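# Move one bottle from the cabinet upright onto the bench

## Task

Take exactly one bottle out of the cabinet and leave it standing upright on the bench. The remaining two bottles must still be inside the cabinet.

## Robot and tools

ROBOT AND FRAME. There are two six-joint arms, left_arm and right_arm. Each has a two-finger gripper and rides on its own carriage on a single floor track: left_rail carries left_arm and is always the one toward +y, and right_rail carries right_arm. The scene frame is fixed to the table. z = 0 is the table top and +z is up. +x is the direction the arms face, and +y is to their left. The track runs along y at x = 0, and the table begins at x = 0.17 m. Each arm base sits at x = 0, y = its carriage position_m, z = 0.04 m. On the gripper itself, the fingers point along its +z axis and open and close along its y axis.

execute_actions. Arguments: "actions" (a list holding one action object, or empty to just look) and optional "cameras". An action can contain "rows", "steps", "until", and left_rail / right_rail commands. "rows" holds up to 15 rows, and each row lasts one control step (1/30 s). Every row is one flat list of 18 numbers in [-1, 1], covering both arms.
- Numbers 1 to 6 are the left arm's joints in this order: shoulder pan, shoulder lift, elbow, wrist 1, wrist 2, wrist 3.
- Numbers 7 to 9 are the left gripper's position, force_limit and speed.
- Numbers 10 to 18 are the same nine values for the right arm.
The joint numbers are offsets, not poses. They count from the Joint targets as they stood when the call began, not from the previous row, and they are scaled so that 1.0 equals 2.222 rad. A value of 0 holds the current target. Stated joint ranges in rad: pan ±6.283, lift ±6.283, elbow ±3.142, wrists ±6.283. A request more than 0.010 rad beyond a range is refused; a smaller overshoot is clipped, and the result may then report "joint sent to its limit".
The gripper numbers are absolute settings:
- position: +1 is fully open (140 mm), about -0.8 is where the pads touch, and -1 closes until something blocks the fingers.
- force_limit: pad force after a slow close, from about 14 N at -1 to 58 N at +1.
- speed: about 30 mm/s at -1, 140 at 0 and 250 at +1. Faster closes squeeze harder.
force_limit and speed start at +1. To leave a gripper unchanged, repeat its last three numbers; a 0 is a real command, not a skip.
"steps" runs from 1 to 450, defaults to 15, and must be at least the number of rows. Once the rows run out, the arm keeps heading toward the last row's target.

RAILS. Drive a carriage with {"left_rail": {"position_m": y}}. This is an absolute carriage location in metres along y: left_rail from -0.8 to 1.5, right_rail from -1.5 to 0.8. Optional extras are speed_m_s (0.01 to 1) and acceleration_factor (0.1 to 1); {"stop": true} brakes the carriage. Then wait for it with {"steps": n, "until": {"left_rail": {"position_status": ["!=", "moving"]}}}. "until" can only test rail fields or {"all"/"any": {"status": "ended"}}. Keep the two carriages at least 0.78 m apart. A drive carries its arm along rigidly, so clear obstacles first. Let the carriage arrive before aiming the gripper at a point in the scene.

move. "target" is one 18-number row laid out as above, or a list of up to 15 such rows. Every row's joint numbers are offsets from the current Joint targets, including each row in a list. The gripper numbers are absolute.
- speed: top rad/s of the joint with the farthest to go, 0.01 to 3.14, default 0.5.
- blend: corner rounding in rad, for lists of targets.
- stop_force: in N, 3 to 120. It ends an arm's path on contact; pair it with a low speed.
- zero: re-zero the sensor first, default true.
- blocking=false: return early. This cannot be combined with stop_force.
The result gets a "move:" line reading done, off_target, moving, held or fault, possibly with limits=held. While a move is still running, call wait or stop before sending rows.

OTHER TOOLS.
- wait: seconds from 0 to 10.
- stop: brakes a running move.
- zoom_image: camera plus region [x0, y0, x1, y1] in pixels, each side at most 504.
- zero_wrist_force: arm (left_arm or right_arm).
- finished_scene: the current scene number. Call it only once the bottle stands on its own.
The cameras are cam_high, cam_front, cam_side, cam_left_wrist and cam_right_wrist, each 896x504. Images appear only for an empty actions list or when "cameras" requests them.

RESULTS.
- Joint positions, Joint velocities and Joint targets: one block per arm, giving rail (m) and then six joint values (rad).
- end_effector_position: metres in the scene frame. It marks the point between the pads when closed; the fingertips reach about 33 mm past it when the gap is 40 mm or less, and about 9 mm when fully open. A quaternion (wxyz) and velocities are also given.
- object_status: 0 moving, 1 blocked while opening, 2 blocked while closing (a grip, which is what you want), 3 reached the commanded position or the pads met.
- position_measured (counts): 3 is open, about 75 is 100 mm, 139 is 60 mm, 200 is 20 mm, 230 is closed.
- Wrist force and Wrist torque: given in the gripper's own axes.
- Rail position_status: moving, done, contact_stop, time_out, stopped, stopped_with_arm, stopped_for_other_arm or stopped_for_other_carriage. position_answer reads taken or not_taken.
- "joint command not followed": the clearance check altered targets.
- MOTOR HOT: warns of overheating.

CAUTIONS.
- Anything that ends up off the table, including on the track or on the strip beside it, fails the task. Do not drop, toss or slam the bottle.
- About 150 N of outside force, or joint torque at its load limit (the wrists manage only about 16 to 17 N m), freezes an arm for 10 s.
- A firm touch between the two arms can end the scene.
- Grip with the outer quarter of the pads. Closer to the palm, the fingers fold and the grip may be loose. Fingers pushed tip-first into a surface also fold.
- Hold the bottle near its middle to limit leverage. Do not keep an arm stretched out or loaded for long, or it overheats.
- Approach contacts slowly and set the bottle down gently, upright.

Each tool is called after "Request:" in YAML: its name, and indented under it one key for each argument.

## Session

Request:
execute_actions:
  actions: []

Scene clock: 0.00 s.
left_arm: end_effector_position=(+0.3456, +0.9858, +0.5800) position_measured=3 object_status=3 end_effector_quat_wxyz=(+0.000, +0.000, +1.000, +0.000) | right_arm: end_effector_position=(+0.3456, -1.1060, +0.5800) position_measured=3 object_status=3 end_effector_quat_wxyz=(+0.000, +0.000, +1.000, +0.000)
Joint positions: left_arm=[0.959 -0.316 -1.725 0.971 -0.816 -1.571 -0.316] | right_arm=[-1.133 -0.316 -1.725 0.971 -0.816 -1.571 -0.316]
Joint velocities: within noise
Joint torques (N m): no reading
Wrist force (N): no reading
Wrist torque (N m): no reading
Wrist force, peak (N): no reading
Joint targets: left_arm=[0.959 -0.316 -1.725 0.971 -0.816 -1.571 -0.316] | right_arm=[-1.133 -0.316 -1.725 0.971 -0.816 -1.571 -0.316]
Tool commands: left_gripper/position=+1.0 left_gripper/force_limit=+1.0 left_gripper/speed=+1.0 right_gripper/position=+1.0 right_gripper/force_limit=+1.0 right_gripper/speed=+1.0
left_rail: position_m=0.959 position_status=done
right_rail: position_m=-1.133 position_status=done
camera_calibration:
cam_left_wrist: T_world_to_cam=[[-0.0543374, 0.99763, 0.042214, -0.990653], [0.927857, 0.0348255, 0.371307, -0.57039], [0.368957, 0.0593444, -0.92755, 0.494977], [0, 0, 0, 1]] pos_world=[0.292785, 0.978795, 0.712725]
cam_right_wrist: T_world_to_cam=[[-0.00479623, 0.998611, -0.0524785, 1.15556], [0.954477, 0.0202236, 0.297599, -0.464956], [0.298247, -0.0486621, -0.953247, 0.538545], [0, 0, 0, 1]] pos_world=[0.288712, -1.11835, 0.712379]

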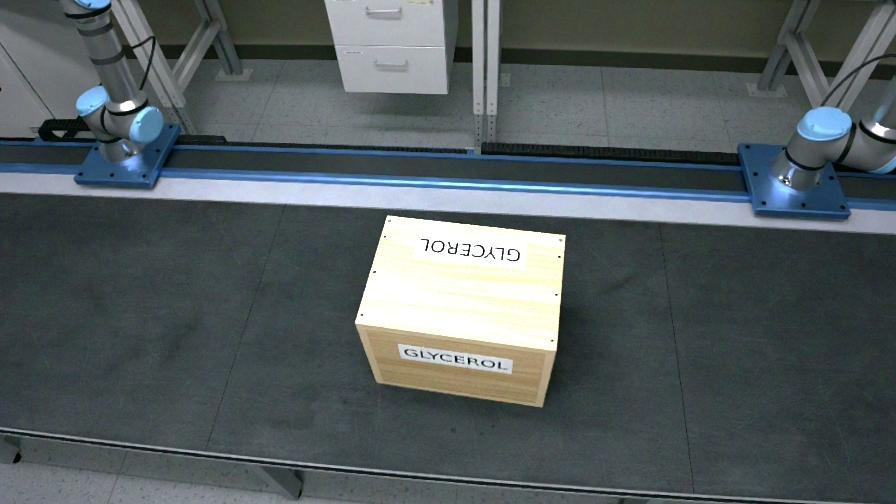

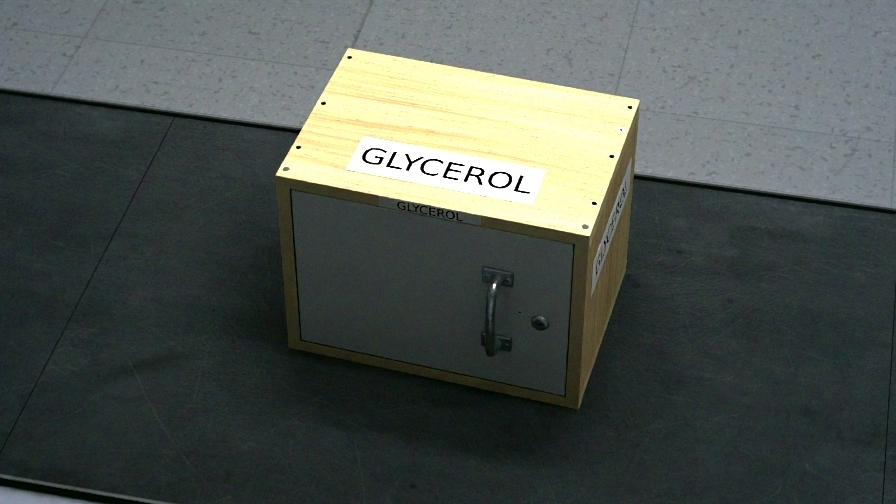

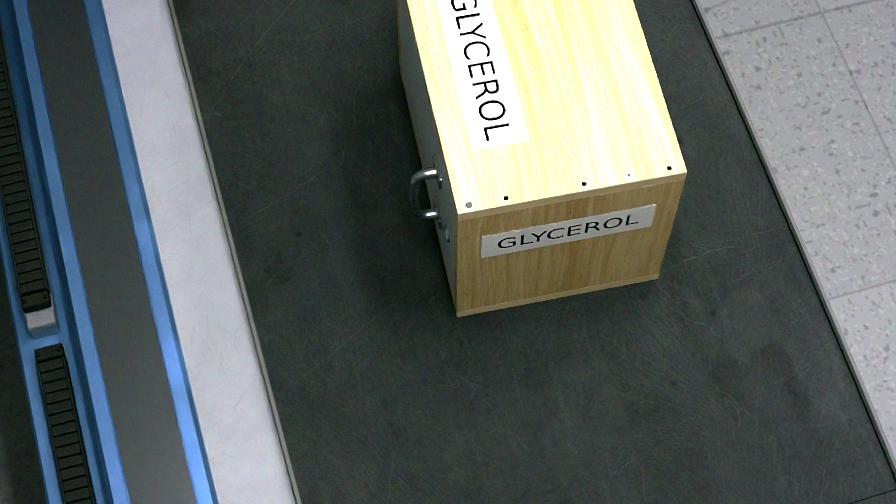

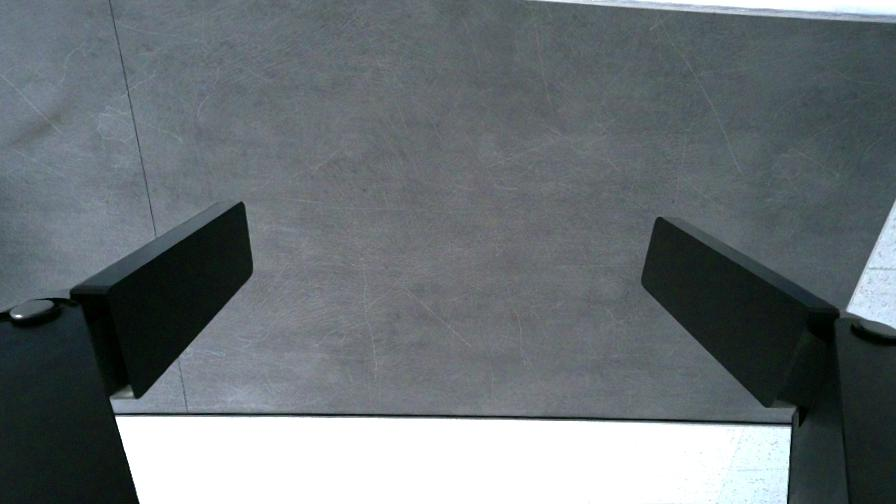

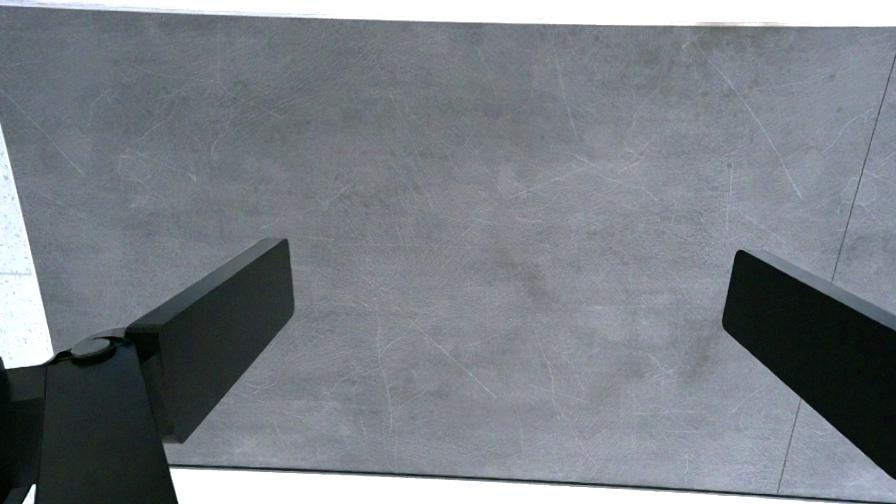

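Request:
zoom_image:
  camera: "cam_front"
  region: [420, 220, 600, 420]

Request:
zoom_image:
  camera: "cam_side"
  region: [380, 130, 500, 330]

Scaled by 2.520 from the camera's 896x504 image, which has a finer 1280x720 frame.

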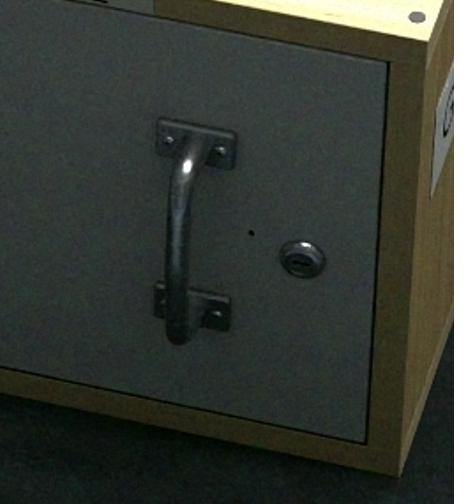

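Scaled by 2.520 from the camera's 896x504 image, which has a finer 1280x720 frame.

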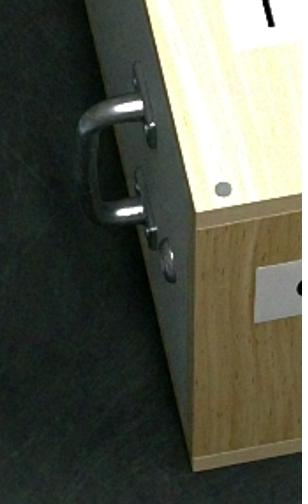

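Request:
execute_actions:
  actions:
    - {"right_rail": {"position_m": -0.80}, "rows": [[0,0,0,0,0,0,1,1,1,0,0,0,0,0,0,-0.08,-1,0]], "steps": 90, "until": {"right_rail": {"position_status": ["!=", "moving"]}}}

Request:
move:
  target: [0,0,0,0,0,0,1,1,1,0.39145,0.09181,0.39037,-0.62705,-0.25653,0.33924,-0.08,-1,0]
  speed: 1.3

Request:
move:
  target: [0,0,0,0,0,0,1,1,1,0.26094,0.06121,0.26022,-0.41805,-0.17102,0.22619,-0.08,-1,0]
  speed: 1.2

Request:
execute_actions:
  actions:
    - {"right_rail": {"position_m": -0.40}, "steps": 90, "until": {"right_rail": {"position_status": ["!=", "moving"]}}}
  cameras: ["cam_front", "cam_side", "cam_right_wrist"]

Scene clock: 195.87 s.
left_arm: end_effector_position=(+0.3456, +0.9858, +0.5800) position_measured=3 object_status=3 end_effector_quat_wxyz=(+0.000, +0.000, +1.000, +0.000) | right_arm: end_effector_position=(+0.3456, -0.7728, +0.5800) position_measured=139 object_status=3 end_effector_quat_wxyz=(+0.000, +0.000, +1.000, +0.000)
Joint positions: left_arm=[0.959 -0.316 -1.725 0.971 -0.816 -1.571 -0.316] | right_arm=[-0.8 -0.316 -1.725 0.971 -0.816 -1.571 -0.316]
Joint torques (N m): left_arm=[-1.1 -12.08 -21.39 -2.6 -0.2 -0.22] | right_arm=[0.04 -12.05 -20.19 -2.49 0.21 -0.1]
Wrist force (N): left_arm=[0.1 -0.2 0.1] | right_arm=[0.5 -0.1 0.1]
Wrist torque (N m): left_arm=[-0.03 -0.02 0.00] | right_arm=[-0.02 -0.10 -0.01]
Wrist force, peak (N): left_arm=[0.3 -0.5 0.2] | right_arm=[0.2 4.7 0.2]
Joint targets: left_arm=[0.959 -0.316 -1.725 0.971 -0.816 -1.571 -0.316] | right_arm=[-0.800 -0.316 -1.725 0.971 -0.816 -1.571 -0.316]
left_rail: position_m=0.959 position_status=done
right_rail: position_m=-0.800 position_status=done

Scene clock: 197.70 s.
left_arm: end_effector_position=(+0.3456, +0.9858, +0.5800) position_measured=3 object_status=3 end_effector_quat_wxyz=(+0.000, +0.000, +1.000, +0.000) | right_arm: end_effector_position=(+0.5040, -0.5291, +0.2879) position_measured=139 object_status=3 end_effector_quat_wxyz=(+0.267, -0.010, +0.948, -0.171)
Joint positions: left_arm=[0.959 -0.316 -1.725 0.971 -0.816 -1.571 -0.316] | right_arm=[-0.8 0.554 -1.521 1.838 -2.209 -2.141 0.438]
Joint torques (N m): left_arm=[-1.11 -11.46 -21.41 -2.6 -0.26 -0.11] | right_arm=[6.68 -10.25 -11.14 -6.1 -3.64 2.59]
Wrist force (N): left_arm=[0.2 -0.2 0.2] | right_arm=[1.4 -0.3 -0.2]
Wrist torque (N m): left_arm=[-0.04 -0.04 0.00] | right_arm=[0.00 -0.47 -0.20]
Wrist force, peak (N): left_arm=[0.2 -0.4 0.4] | right_arm=[10.3 10.2 -5.0]
Joint targets: left_arm=[0.959 -0.316 -1.725 0.971 -0.816 -1.571 -0.316] | right_arm=[-0.800 0.554 -1.521 1.838 -2.209 -2.141 0.438]
left_rail: position_m=0.959 position_status=done
right_rail: position_m=-0.800 position_status=done
move: done

Scene clock: 199.23 s.
left_arm: end_effector_position=(+0.3456, +0.9858, +0.5800) position_measured=3 object_status=3 end_effector_quat_wxyz=(+0.000, +0.000, +1.000, +0.000) | right_arm: end_effector_position=(+0.3026, -0.4355, +0.1792) position_measured=139 object_status=3 end_effector_quat_wxyz=(+0.500, +0.038, +0.865, -0.021)
Joint positions: left_arm=[0.959 -0.316 -1.725 0.971 -0.816 -1.571 -0.316] | right_arm=[-0.8 1.133 -1.385 2.416 -3.138 -2.521 0.94]
Joint torques (N m): left_arm=[-0.63 -11.53 -21.41 -2.61 -0.27 -0.11] | right_arm=[5.91 -7.8 -2.38 -6.16 -4.04 2.78]
Wrist force (N): left_arm=[0.1 0.0 0.1] | right_arm=[0.5 -1.1 -0.4]
Wrist torque (N m): left_arm=[-0.01 -0.02 0.00] | right_arm=[-0.34 -0.43 -0.34]
Wrist force, peak (N): left_arm=[0.4 -0.4 0.2] | right_arm=[5.4 0.7 -4.7]
Joint targets: left_arm=[0.959 -0.316 -1.725 0.971 -0.816 -1.571 -0.316] | right_arm=[-0.800 1.134 -1.385 2.416 -3.138 -2.521 0.940]
left_rail: position_m=0.959 position_status=done
right_rail: position_m=-0.800 position_status=done
move: done

Scene clock: 200.87 s.
left_arm: end_effector_position=(+0.3456, +0.9858, +0.5800) position_measured=3 object_status=3 end_effector_quat_wxyz=(+0.000, +0.000, +1.000, +0.000) | right_arm: end_effector_position=(+0.3025, -0.0356, +0.1792) position_measured=139 object_status=3 end_effector_quat_wxyz=(+0.500, +0.038, +0.865, -0.021)
Joint positions: left_arm=[0.959 -0.316 -1.725 0.971 -0.816 -1.571 -0.316] | right_arm=[-0.4 1.134 -1.385 2.416 -3.138 -2.521 0.94]
Joint torques (N m): left_arm=[-1.1 -11.99 -21.1 -2.74 -0.26 -0.14] | right_arm=[5.76 -15.25 -16.28 -5.17 -2.08 2.38]
Wrist force (N): left_arm=[0.0 -0.2 0.1] | right_arm=[0.6 -1.0 -0.4]
Wrist torque (N m): left_arm=[-0.04 0.00 0.00] | right_arm=[-0.32 -0.46 -0.35]
Wrist force, peak (N): left_arm=[0.1 -0.6 0.2] | right_arm=[1.1 -2.7 -0.1]
Joint targets: left_arm=[0.959 -0.316 -1.725 0.971 -0.816 -1.571 -0.316] | right_arm=[-0.400 1.134 -1.385 2.416 -3.138 -2.521 0.940]
Tool commands: left_gripper/position=+1.0 left_gripper/force_limit=+1.0 left_gripper/speed=+1.0 right_gripper/position=-0.08 right_gripper/force_limit=-1.0 right_gripper/speed=+0.0
left_rail: position_m=0.959 position_status=done
right_rail: position_m=-0.400 position_status=done
camera_calibration:
cam_right_wrist: T_world_to_cam=[[0.12986, 0.991091, -0.0295886, 0.0203424], [0.220318, 0.000253169, 0.975428, -0.226228], [0.966745, -0.133188, -0.218323, -0.115544], [0, 0, 0, 1]] pos_world=[0.158902, -0.035493, 0.196045]
Images, in order (width x height): cam_front 896x504, cam_side 896x504, cam_right_wrist 896x504.

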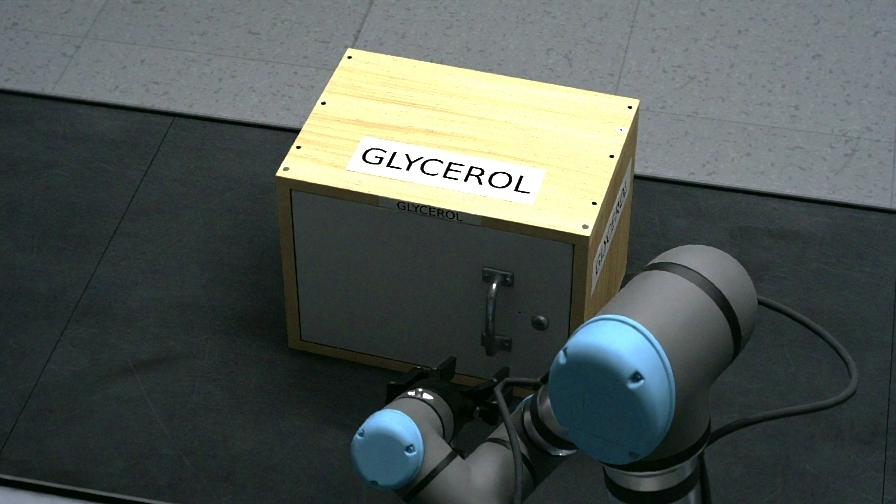

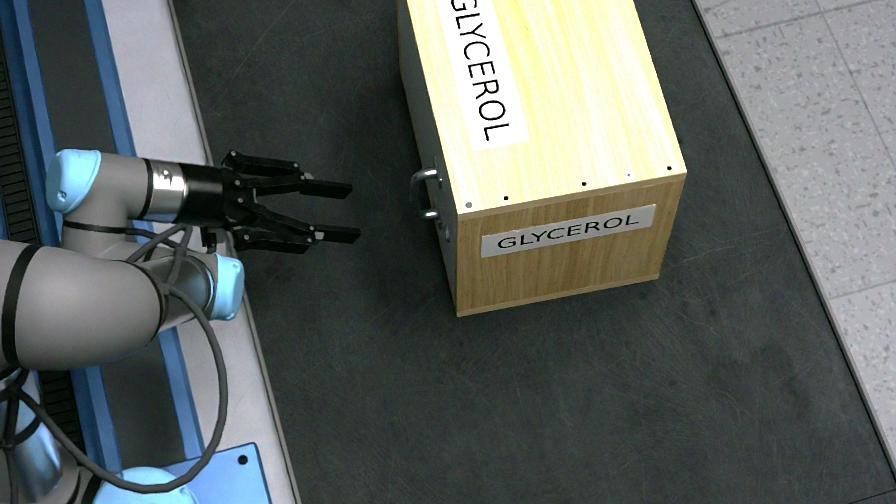

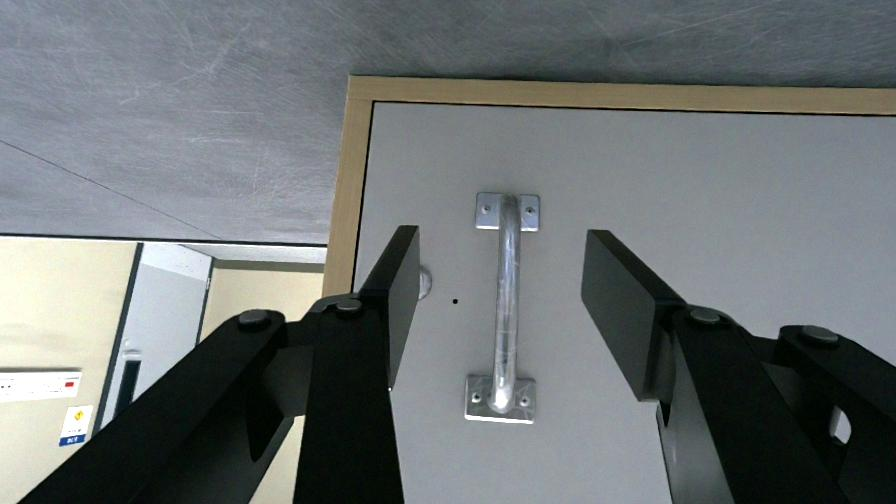

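Request:
zoom_image:
  camera: "cam_right_wrist"
  region: [400, 180, 620, 430]

Scaled by 2.016 from the camera's 896x504 image, which has a finer 1280x720 frame.

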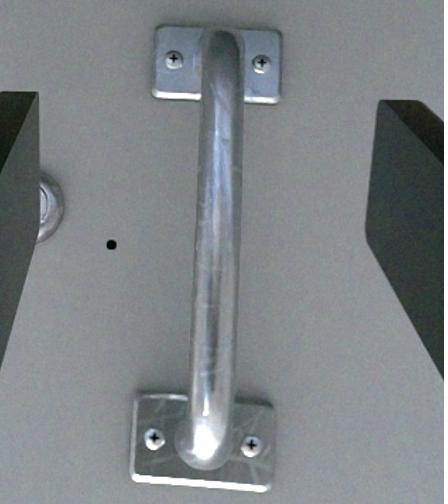

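Request:
move:
  target: [0,0,0,0,0,0,1,1,1,-0.09752,0.05621,-0.03042,-0.12174,0.05887,-0.12345,-0.08,-1,0]
  speed: 0.25
  stop_force: 15
  cameras: ["cam_front", "cam_right_wrist", "cam_side"]

Request:
zoom_image:
  camera: "cam_right_wrist"
  region: [360, 150, 660, 450]

Request:
zoom_image:
  camera: "cam_side"
  region: [330, 120, 530, 320]

Scene clock: 235.23 s.
left_arm: end_effector_position=(+0.3456, +0.9858, +0.5800) position_measured=3 object_status=3 end_effector_quat_wxyz=(+0.000, +0.000, +1.000, +0.000) | right_arm: end_effector_position=(+0.3968, -0.0368, +0.1723) position_measured=139 object_status=3 end_effector_quat_wxyz=(+0.500, +0.038, +0.865, -0.021)
Joint positions: left_arm=[0.959 -0.316 -1.725 0.971 -0.816 -1.571 -0.316] | right_arm=[-0.4 0.917 -1.26 2.349 -3.409 -2.39 0.666]
Joint torques (N m): left_arm=[-0.27 -12.56 -21.02 -2.71 -0.24 -0.1] | right_arm=[-8.15 -10.15 -26.2 -6.12 1.5 -2.6]
Wrist force (N): left_arm=[0.3 -0.2 0.0] | right_arm=[0.9 -1.1 -0.3]
Wrist torque (N m): left_arm=[-0.04 -0.06 -0.01] | right_arm=[-0.33 -0.47 -0.27]
Wrist force, peak (N): left_arm=[0.6 -0.2 0.1] | right_arm=[3.2 -0.5 -3.7]
Joint targets: left_arm=[0.959 -0.316 -1.725 0.971 -0.816 -1.571 -0.316] | right_arm=[-0.400 0.917 -1.260 2.349 -3.409 -2.390 0.666]
left_rail: position_m=0.959 position_status=done
right_rail: position_m=-0.400 position_status=done
move: done
camera_calibration:
cam_right_wrist: T_world_to_cam=[[0.129835, 0.991089, -0.029743, 0.00912779], [0.220055, 0.000447107, 0.975487, -0.240091], [0.966809, -0.133197, -0.218036, -0.208371], [0, 0, 0, 1]] pos_world=[0.253103, -0.0366936, 0.189045]
Images, in order (width x height): cam_front 896x504, cam_side 896x504, cam_right_wrist 896x504.

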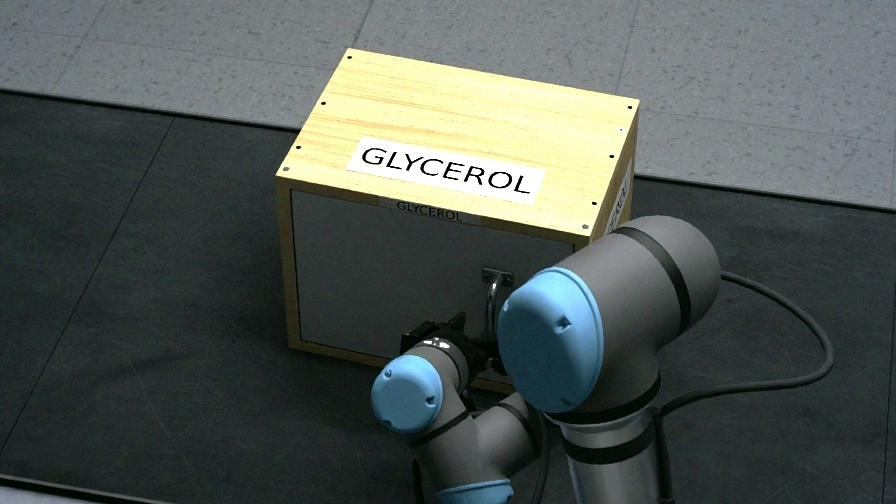

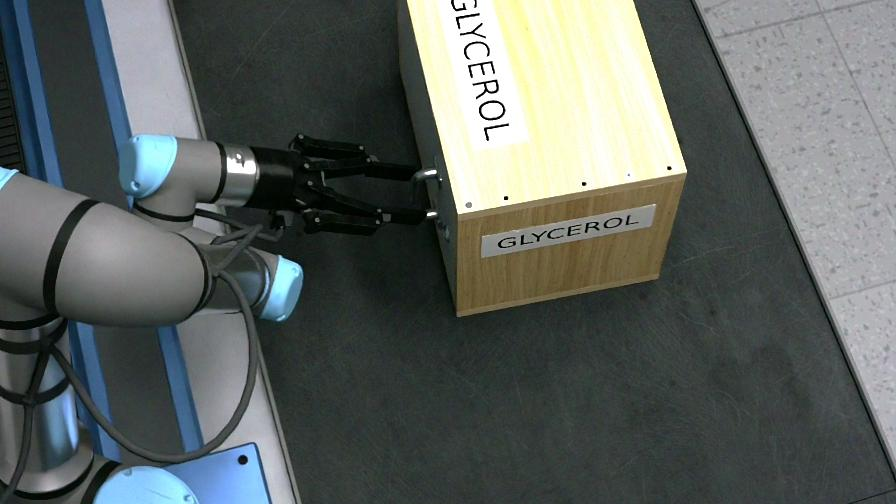

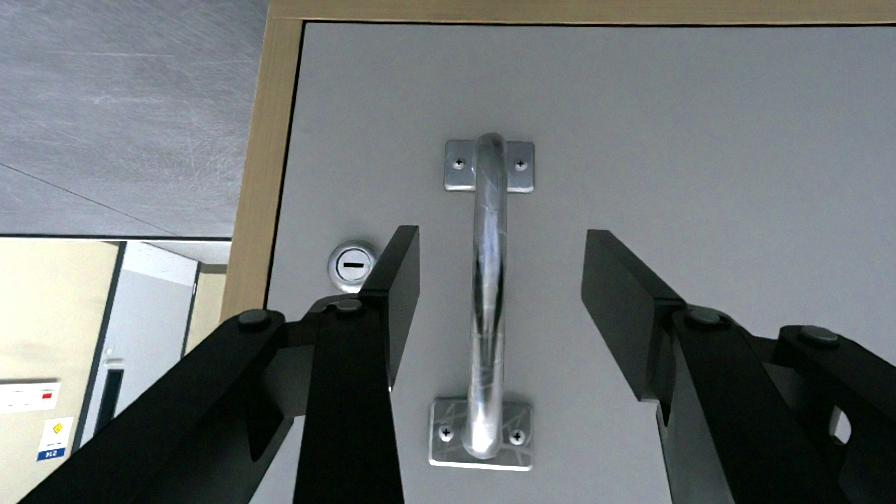

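Scaled by 1.680 from the camera's 896x504 image, which has a finer 1280x720 frame.

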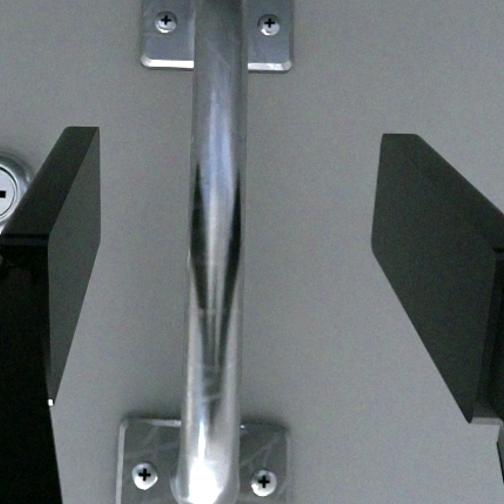

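Scaled by 2.520 from the camera's 896x504 image, which has a finer 1280x720 frame.

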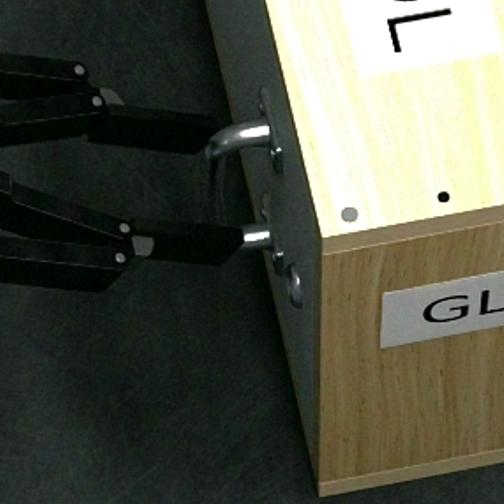

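Request:
move:
  target:
    - [0,0,0,0,0,0,1,1,1,0.00324,-0.00486,0.00729,0.00014,-0.00216,0.00347,-0.08,-1,0]
    - [0,0,0,0,0,0,1,1,1,0.00324,-0.00486,0.00729,0.00014,-0.00216,0.00347,-1,-0.1,-1]
  speed: 0.1
  cameras: ["cam_right_wrist"]

Request:
zoom_image:
  camera: "cam_right_wrist"
  region: [360, 150, 660, 450]

Scene clock: 270.63 s.
left_arm: end_effector_position=(+0.3456, +0.9858, +0.5800) position_measured=3 object_status=3 end_effector_quat_wxyz=(+0.000, +0.000, +1.000, +0.000) | right_arm: end_effector_position=(+0.3904, -0.0406, +0.1722) position_measured=213 object_status=0 end_effector_quat_wxyz=(+0.500, +0.038, +0.865, -0.021)
Joint positions: left_arm=[0.959 -0.316 -1.725 0.971 -0.816 -1.571 -0.316] | right_arm=[-0.4 0.924 -1.271 2.365 -3.408 -2.395 0.674]
Joint torques (N m): left_arm=[-0.4 -12.59 -20.95 -2.84 -0.24 -0.16] | right_arm=[6.43 -41.24 -2.44 -0.25 -3.49 2.16]
Wrist force (N): left_arm=[0.1 0.1 0.4] | right_arm=[0.0 0.3 -0.7]
Wrist torque (N m): left_arm=[0.03 -0.02 -0.01] | right_arm=[-0.48 -0.45 -0.01]
Wrist force, peak (N): left_arm=[0.5 -0.3 0.1] | right_arm=[-2.0 6.4 2.3]
Joint targets: left_arm=[0.959 -0.316 -1.725 0.971 -0.816 -1.571 -0.316] | right_arm=[-0.400 0.924 -1.271 2.365 -3.408 -2.395 0.674]
left_rail: position_m=0.959 position_status=done
right_rail: position_m=-0.400 position_status=done
move: done
camera_calibration:
cam_right_wrist: T_world_to_cam=[[0.129732, 0.991103, -0.0297368, 0.0137364], [0.220151, 0.000450468, 0.975466, -0.238723], [0.9668, -0.133096, -0.218134, -0.202762], [0, 0, 0, 1]] pos_world=[0.246803, -0.0404935, 0.189045]
Images, in order (width x height): cam_right_wrist 896x504.

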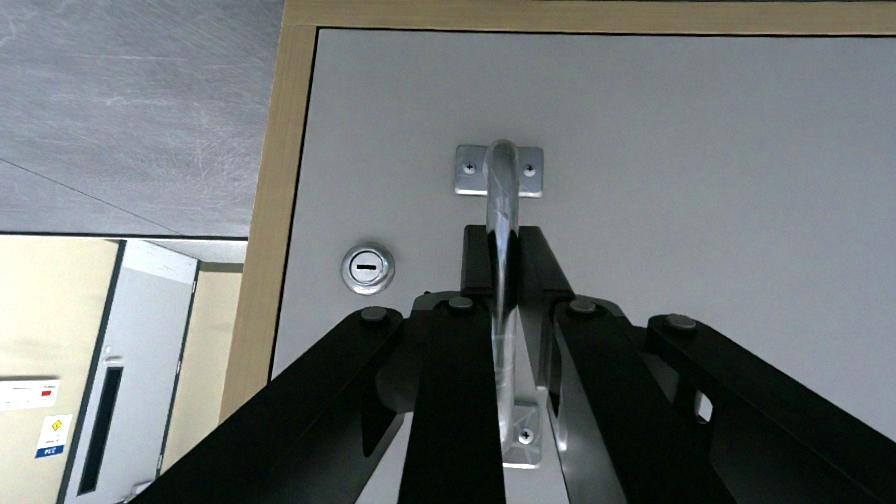

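Scaled by 1.680 from the camera's 896x504 image, which has a finer 1280x720 frame.

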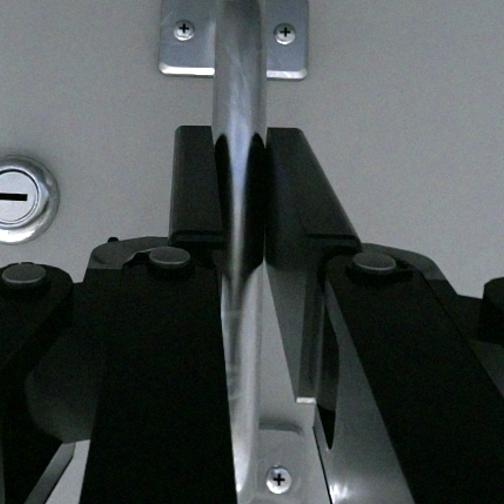

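Request:
move:
  target:
    - [0,0,0,0,0,0,1,1,1,0.03159,-0.00936,0.00423,0.03218,-0.02061,0.03614,-1,-0.1,-1]
    - [0,0,0,0,0,0,1,1,1,0.06773,-0.01751,0.00216,0.07844,-0.04239,0.08231,-1,-0.1,-1]
    - [0,0,0,0,0,0,1,1,1,0.11179,-0.02376,-0.01058,0.1495,-0.0653,0.14662,-1,-0.1,-1]
    - [0,0,0,0,0,0,1,1,1,0.15248,-0.02385,-0.03434,0.22966,-0.08218,0.214,-1,-0.1,-1]
  speed: 0.15
  blend: [0.02, 0.02, 0.02, 0]
  stop_force: 25
  cameras: ["cam_high", "cam_front", "cam_right_wrist"]

Scene clock: 297.37 s.
left_arm: end_effector_position=(+0.3456, +0.9858, +0.5800) position_measured=3 object_status=3 end_effector_quat_wxyz=(+0.000, +0.000, +1.000, +0.000) | right_arm: end_effector_position=(+0.2689, +0.0178, +0.1723) position_measured=213 object_status=2 end_effector_quat_wxyz=(+0.500, +0.038, +0.865, -0.021)
Joint positions: left_arm=[0.959 -0.316 -1.725 0.971 -0.816 -1.571 -0.316] | right_arm=[-0.4 1.263 -1.324 2.288 -2.898 -2.577 1.149]
Joint torques (N m): left_arm=[-0.16 -12.81 -21 -2.87 -0.26 -0.16] | right_arm=[9.78 -44.31 -36.03 -1.15 -5.49 2.09]
Wrist force (N): left_arm=[0.2 -0.3 0.3] | right_arm=[8.5 -5.3 3.5]
Wrist torque (N m): left_arm=[-0.07 -0.04 -0.01] | right_arm=[-0.25 -0.80 -0.11]
Wrist force, peak (N): left_arm=[-0.1 -0.3 0.6] | right_arm=[6.2 -21.4 -6.5]
Joint targets: left_arm=[0.959 -0.316 -1.725 0.971 -0.816 -1.571 -0.316] | right_arm=[-0.400 1.263 -1.324 2.288 -2.898 -2.577 1.149]
left_rail: position_m=0.959 position_status=done
right_rail: position_m=-0.400 position_status=done
move: done
camera_calibration:
cam_right_wrist: T_world_to_cam=[[0.129983, 0.991077, -0.0295013, -0.0284416], [0.22021, 0.000154833, 0.975453, -0.212075], [0.966753, -0.133289, -0.218225, -0.0773772], [0, 0, 0, 1]] pos_world=[0.125203, 0.0179071, 0.189145]
Images, in order (width x height): cam_high 896x504, cam_front 896x504, cam_right_wrist 896x504.

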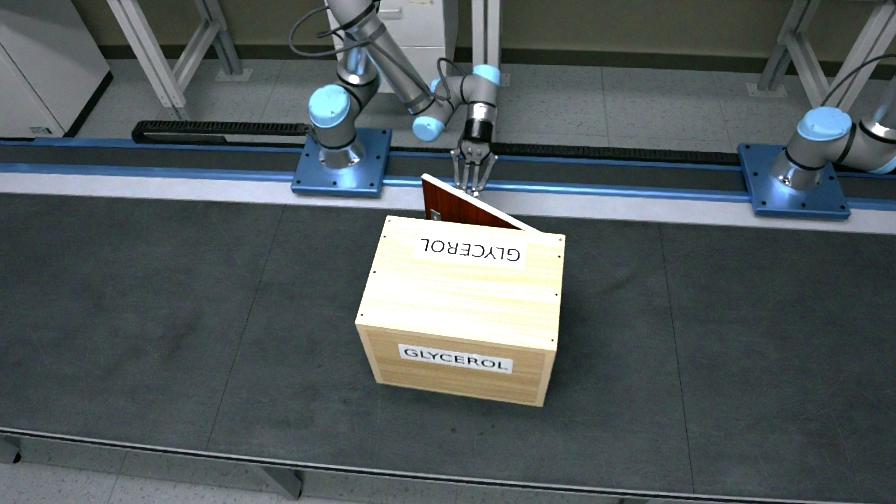

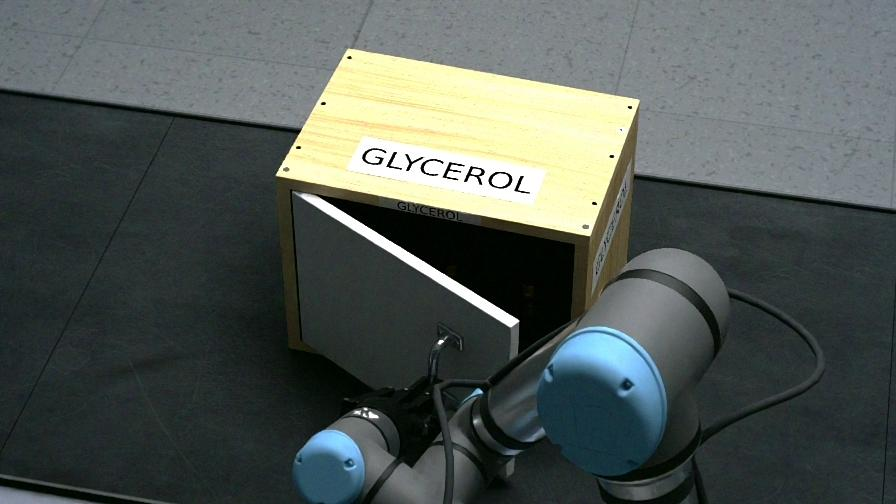

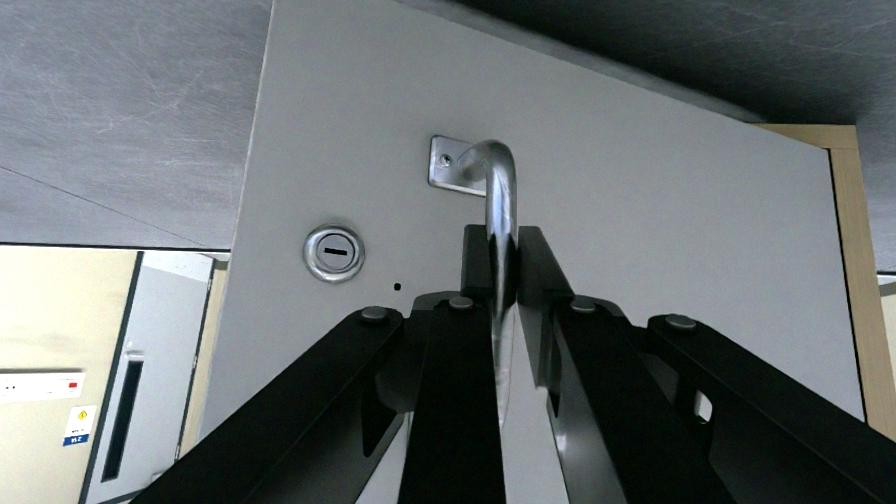

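Request:
move:
  target:
    - [0,0,0,0,0,0,1,1,1,0,0,0,0,0,0,-0.443,-0.1,-1]
    - [0,0,0,0,0,0,1,1,1,0.04424,0.01881,-0.06593,0.14262,-0.01526,0.11161,-0.443,-0.1,-1]
    - [0,0,0,0,0,0,1,1,1,0.07475,0.0464,-0.13632,0.2649,-0.01809,0.20347,-0.443,-0.1,-1]
    - [0,0,0,0,0,0,1,1,1,0.09298,0.08146,-0.2104,0.36202,-0.01508,0.27066,-0.443,-0.1,-1]
    - [0,0,0,0,0,0,1,1,1,0.11584,0.08618,-0.22975,0.41445,-0.01053,0.31463,-0.443,-0.1,-1]
    - [0,0,0,0,0,0,1,1,1,0.11584,0.00311,-0.36292,0.63069,-0.01053,0.31463,-0.443,-0.1,-1]
  speed: [0.25, 0.25, 0.25, 0.25, 0.25, 0.5]
  blend: [0, 0.05, 0.05, 0, 0.02, 0]
  cameras: ["cam_high", "cam_front", "cam_right_wrist"]

Scene clock: 369.53 s.
left_arm: end_effector_position=(+0.3456, +0.9858, +0.5800) position_measured=3 object_status=3 end_effector_quat_wxyz=(+0.000, +0.000, +1.000, +0.000) | right_arm: end_effector_position=(+0.1611, +0.1451, +0.3703) position_measured=185 object_status=3 end_effector_quat_wxyz=(+0.498, +0.083, +0.862, -0.048)
Joint positions: left_arm=[0.959 -0.316 -1.725 0.971 -0.816 -1.571 -0.316] | right_arm=[-0.4 1.52 -1.317 1.482 -1.497 -2.601 1.848]
Joint torques (N m): left_arm=[0.23 -13.48 -21.02 -2.89 -0.35 -0.16] | right_arm=[6.54 -57.73 -43.26 0.14 1.06 2.62]
Wrist force (N): left_arm=[0.1 0.2 0.2] | right_arm=[0.5 0.0 -1.0]
Wrist torque (N m): left_arm=[0.04 -0.02 0.00] | right_arm=[-0.13 -0.44 -0.44]
Wrist force, peak (N): left_arm=[0.7 -0.3 -0.1] | right_arm=[8.7 -5.9 3.5]
Joint targets: left_arm=[0.959 -0.316 -1.725 0.971 -0.816 -1.571 -0.316] | right_arm=[-0.400 1.520 -1.317 1.482 -1.497 -2.601 1.848]
left_rail: position_m=0.959 position_status=done
right_rail: position_m=-0.400 position_status=done
move: done
camera_calibration:
cam_right_wrist: T_world_to_cam=[[0.232895, 0.972049, -0.0296886, -0.148451], [0.219449, -0.0227887, 0.975358, -0.378072], [0.947418, -0.233671, -0.218623, 0.104732], [0, 0, 0, 1]] pos_world=[0.0183157, 0.160159, 0.387245]
Images, in order (width x height): cam_high 896x504, cam_front 896x504, cam_right_wrist 896x504.

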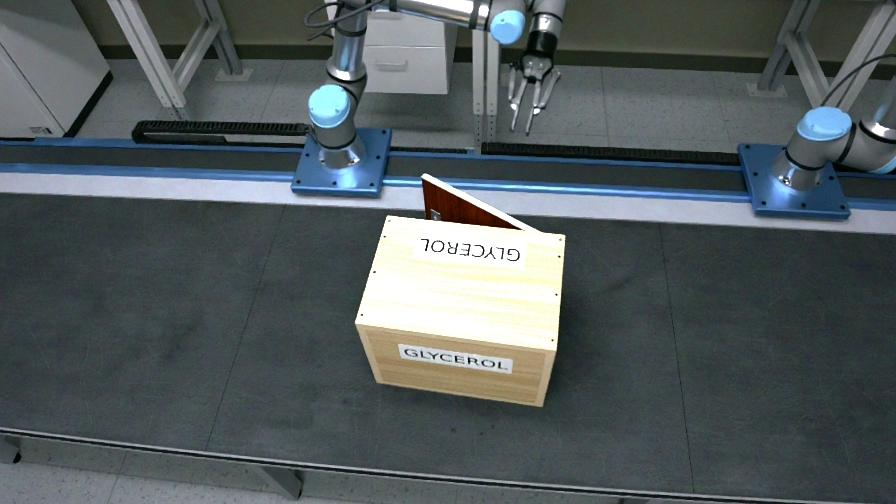

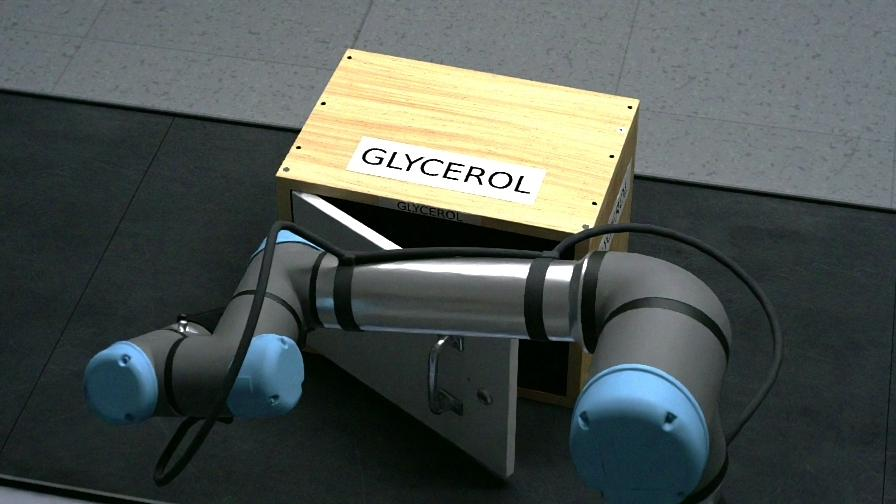

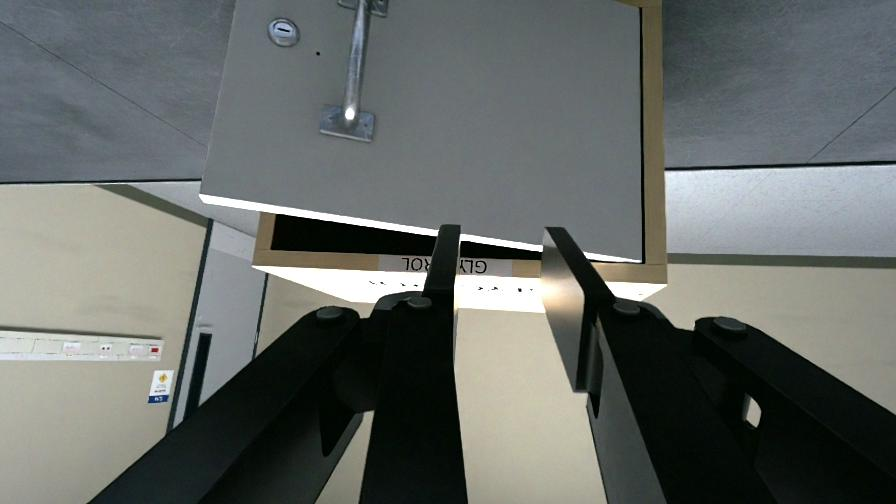

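Request:
move:
  target:
    - [0,0,0,0,0,0,1,1,1,-0.47556,-0.10419,-0.12687,0.12322,0.46364,-0.37502,-1,-1,0]
    - [0,0,0,0,0,0,1,1,1,-0.47556,-0.11323,0.16256,-0.15716,0.46364,-0.37502,-1,-1,0]
    - [0,0,0,0,0,0,1,1,1,-0.37534,-0.13141,0.18038,-0.1568,0.46364,-0.14595,-1,-1,0]
    - [0,0,0,0,0,0,1,1,1,-0.27813,-0.09019,0.13879,-0.15644,0.46364,0.10833,-1,-1,0]
    - [0,0,0,0,0,0,1,1,1,-0.20801,-0.00518,0.03974,-0.14239,0.46364,0.33555,-1,-1,0]
    - [0,0,0,0,0,0,1,1,1,-0.17714,0.08596,-0.08524,-0.10855,0.46364,0.49995,-1,-1,0]
  speed: [0.9, 0.7, 0.45, 0.5, 0.5, 0.5]
  blend: [0.03, 0, 0.1, 0.1, 0.1, 0]
  stop_force: 45
  cameras: ["cam_high", "cam_front", "cam_right_wrist"]

Scene clock: 417.70 s.
left_arm: end_effector_position=(+0.3456, +0.9858, +0.5800) position_measured=3 object_status=3 end_effector_quat_wxyz=(+0.000, +0.000, +1.000, +0.000) | right_arm: end_effector_position=(+0.1672, +0.2619, +0.2102) position_measured=233 object_status=3 end_effector_quat_wxyz=(+0.000, +0.793, +0.609, +0.000)
Joint positions: left_arm=[0.959 -0.316 -1.725 0.971 -0.816 -1.571 -0.316] | right_arm=[-0.4 1.127 -1.126 1.293 -1.738 -1.571 2.959]
Joint torques (N m): left_arm=[0.41 -13.74 -21.33 -3.16 -0.33 -0.07] | right_arm=[8.37 -20.52 -44.55 -0.37 -1.53 2.71]
Wrist force (N): left_arm=[0.3 -0.2 0.3] | right_arm=[-2.7 1.7 0.6]
Wrist torque (N m): left_arm=[-0.04 -0.07 -0.01] | right_arm=[0.30 0.26 -0.19]
Wrist force, peak (N): left_arm=[0.5 -0.2 0.6] | right_arm=[11.4 -3.1 -11.1]
Joint targets: left_arm=[0.959 -0.316 -1.725 0.971 -0.816 -1.571 -0.316] | right_arm=[-0.400 1.127 -1.126 1.293 -1.738 -1.571 2.959]
left_rail: position_m=0.959 position_status=done
right_rail: position_m=-0.400 position_status=done
move: done
camera_calibration:
cam_right_wrist: T_world_to_cam=[[0.965844, -0.25374, -0.0525543, -0.0649609], [-0.227492, -0.92742, 0.296882, 0.233644], [-0.124071, -0.274786, -0.953467, 0.435631], [0, 0, 0, 1]] pos_world=[0.169943, 0.319908, 0.342581]
Images, in order (width x height): cam_high 896x504, cam_front 896x504, cam_right_wrist 896x504.

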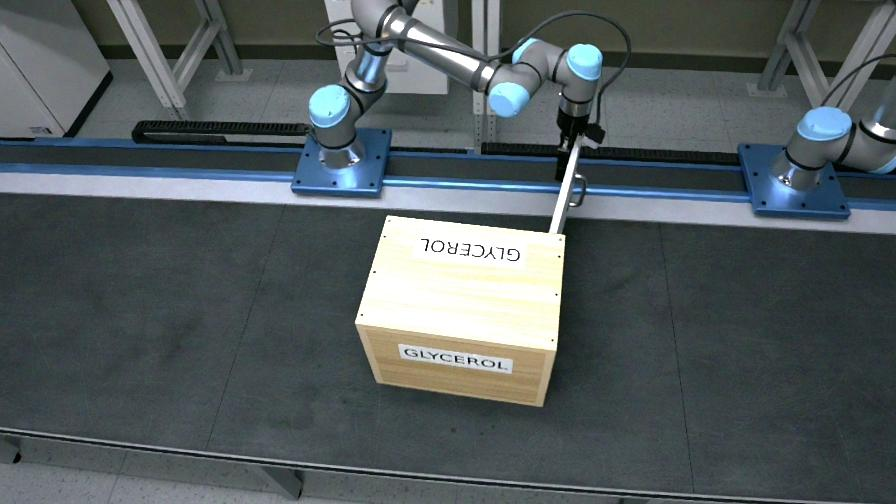

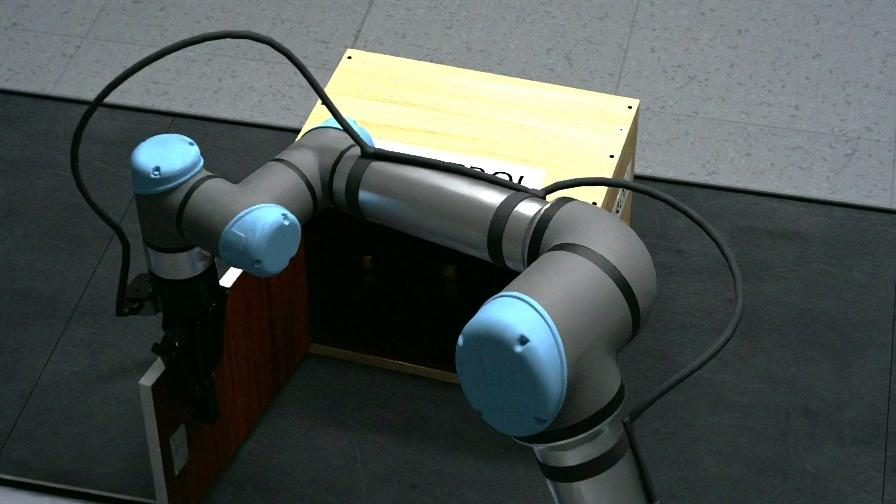

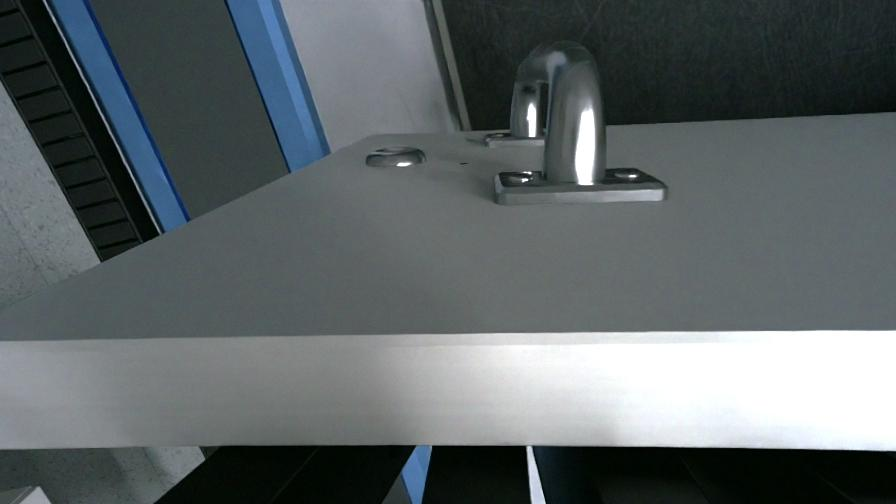

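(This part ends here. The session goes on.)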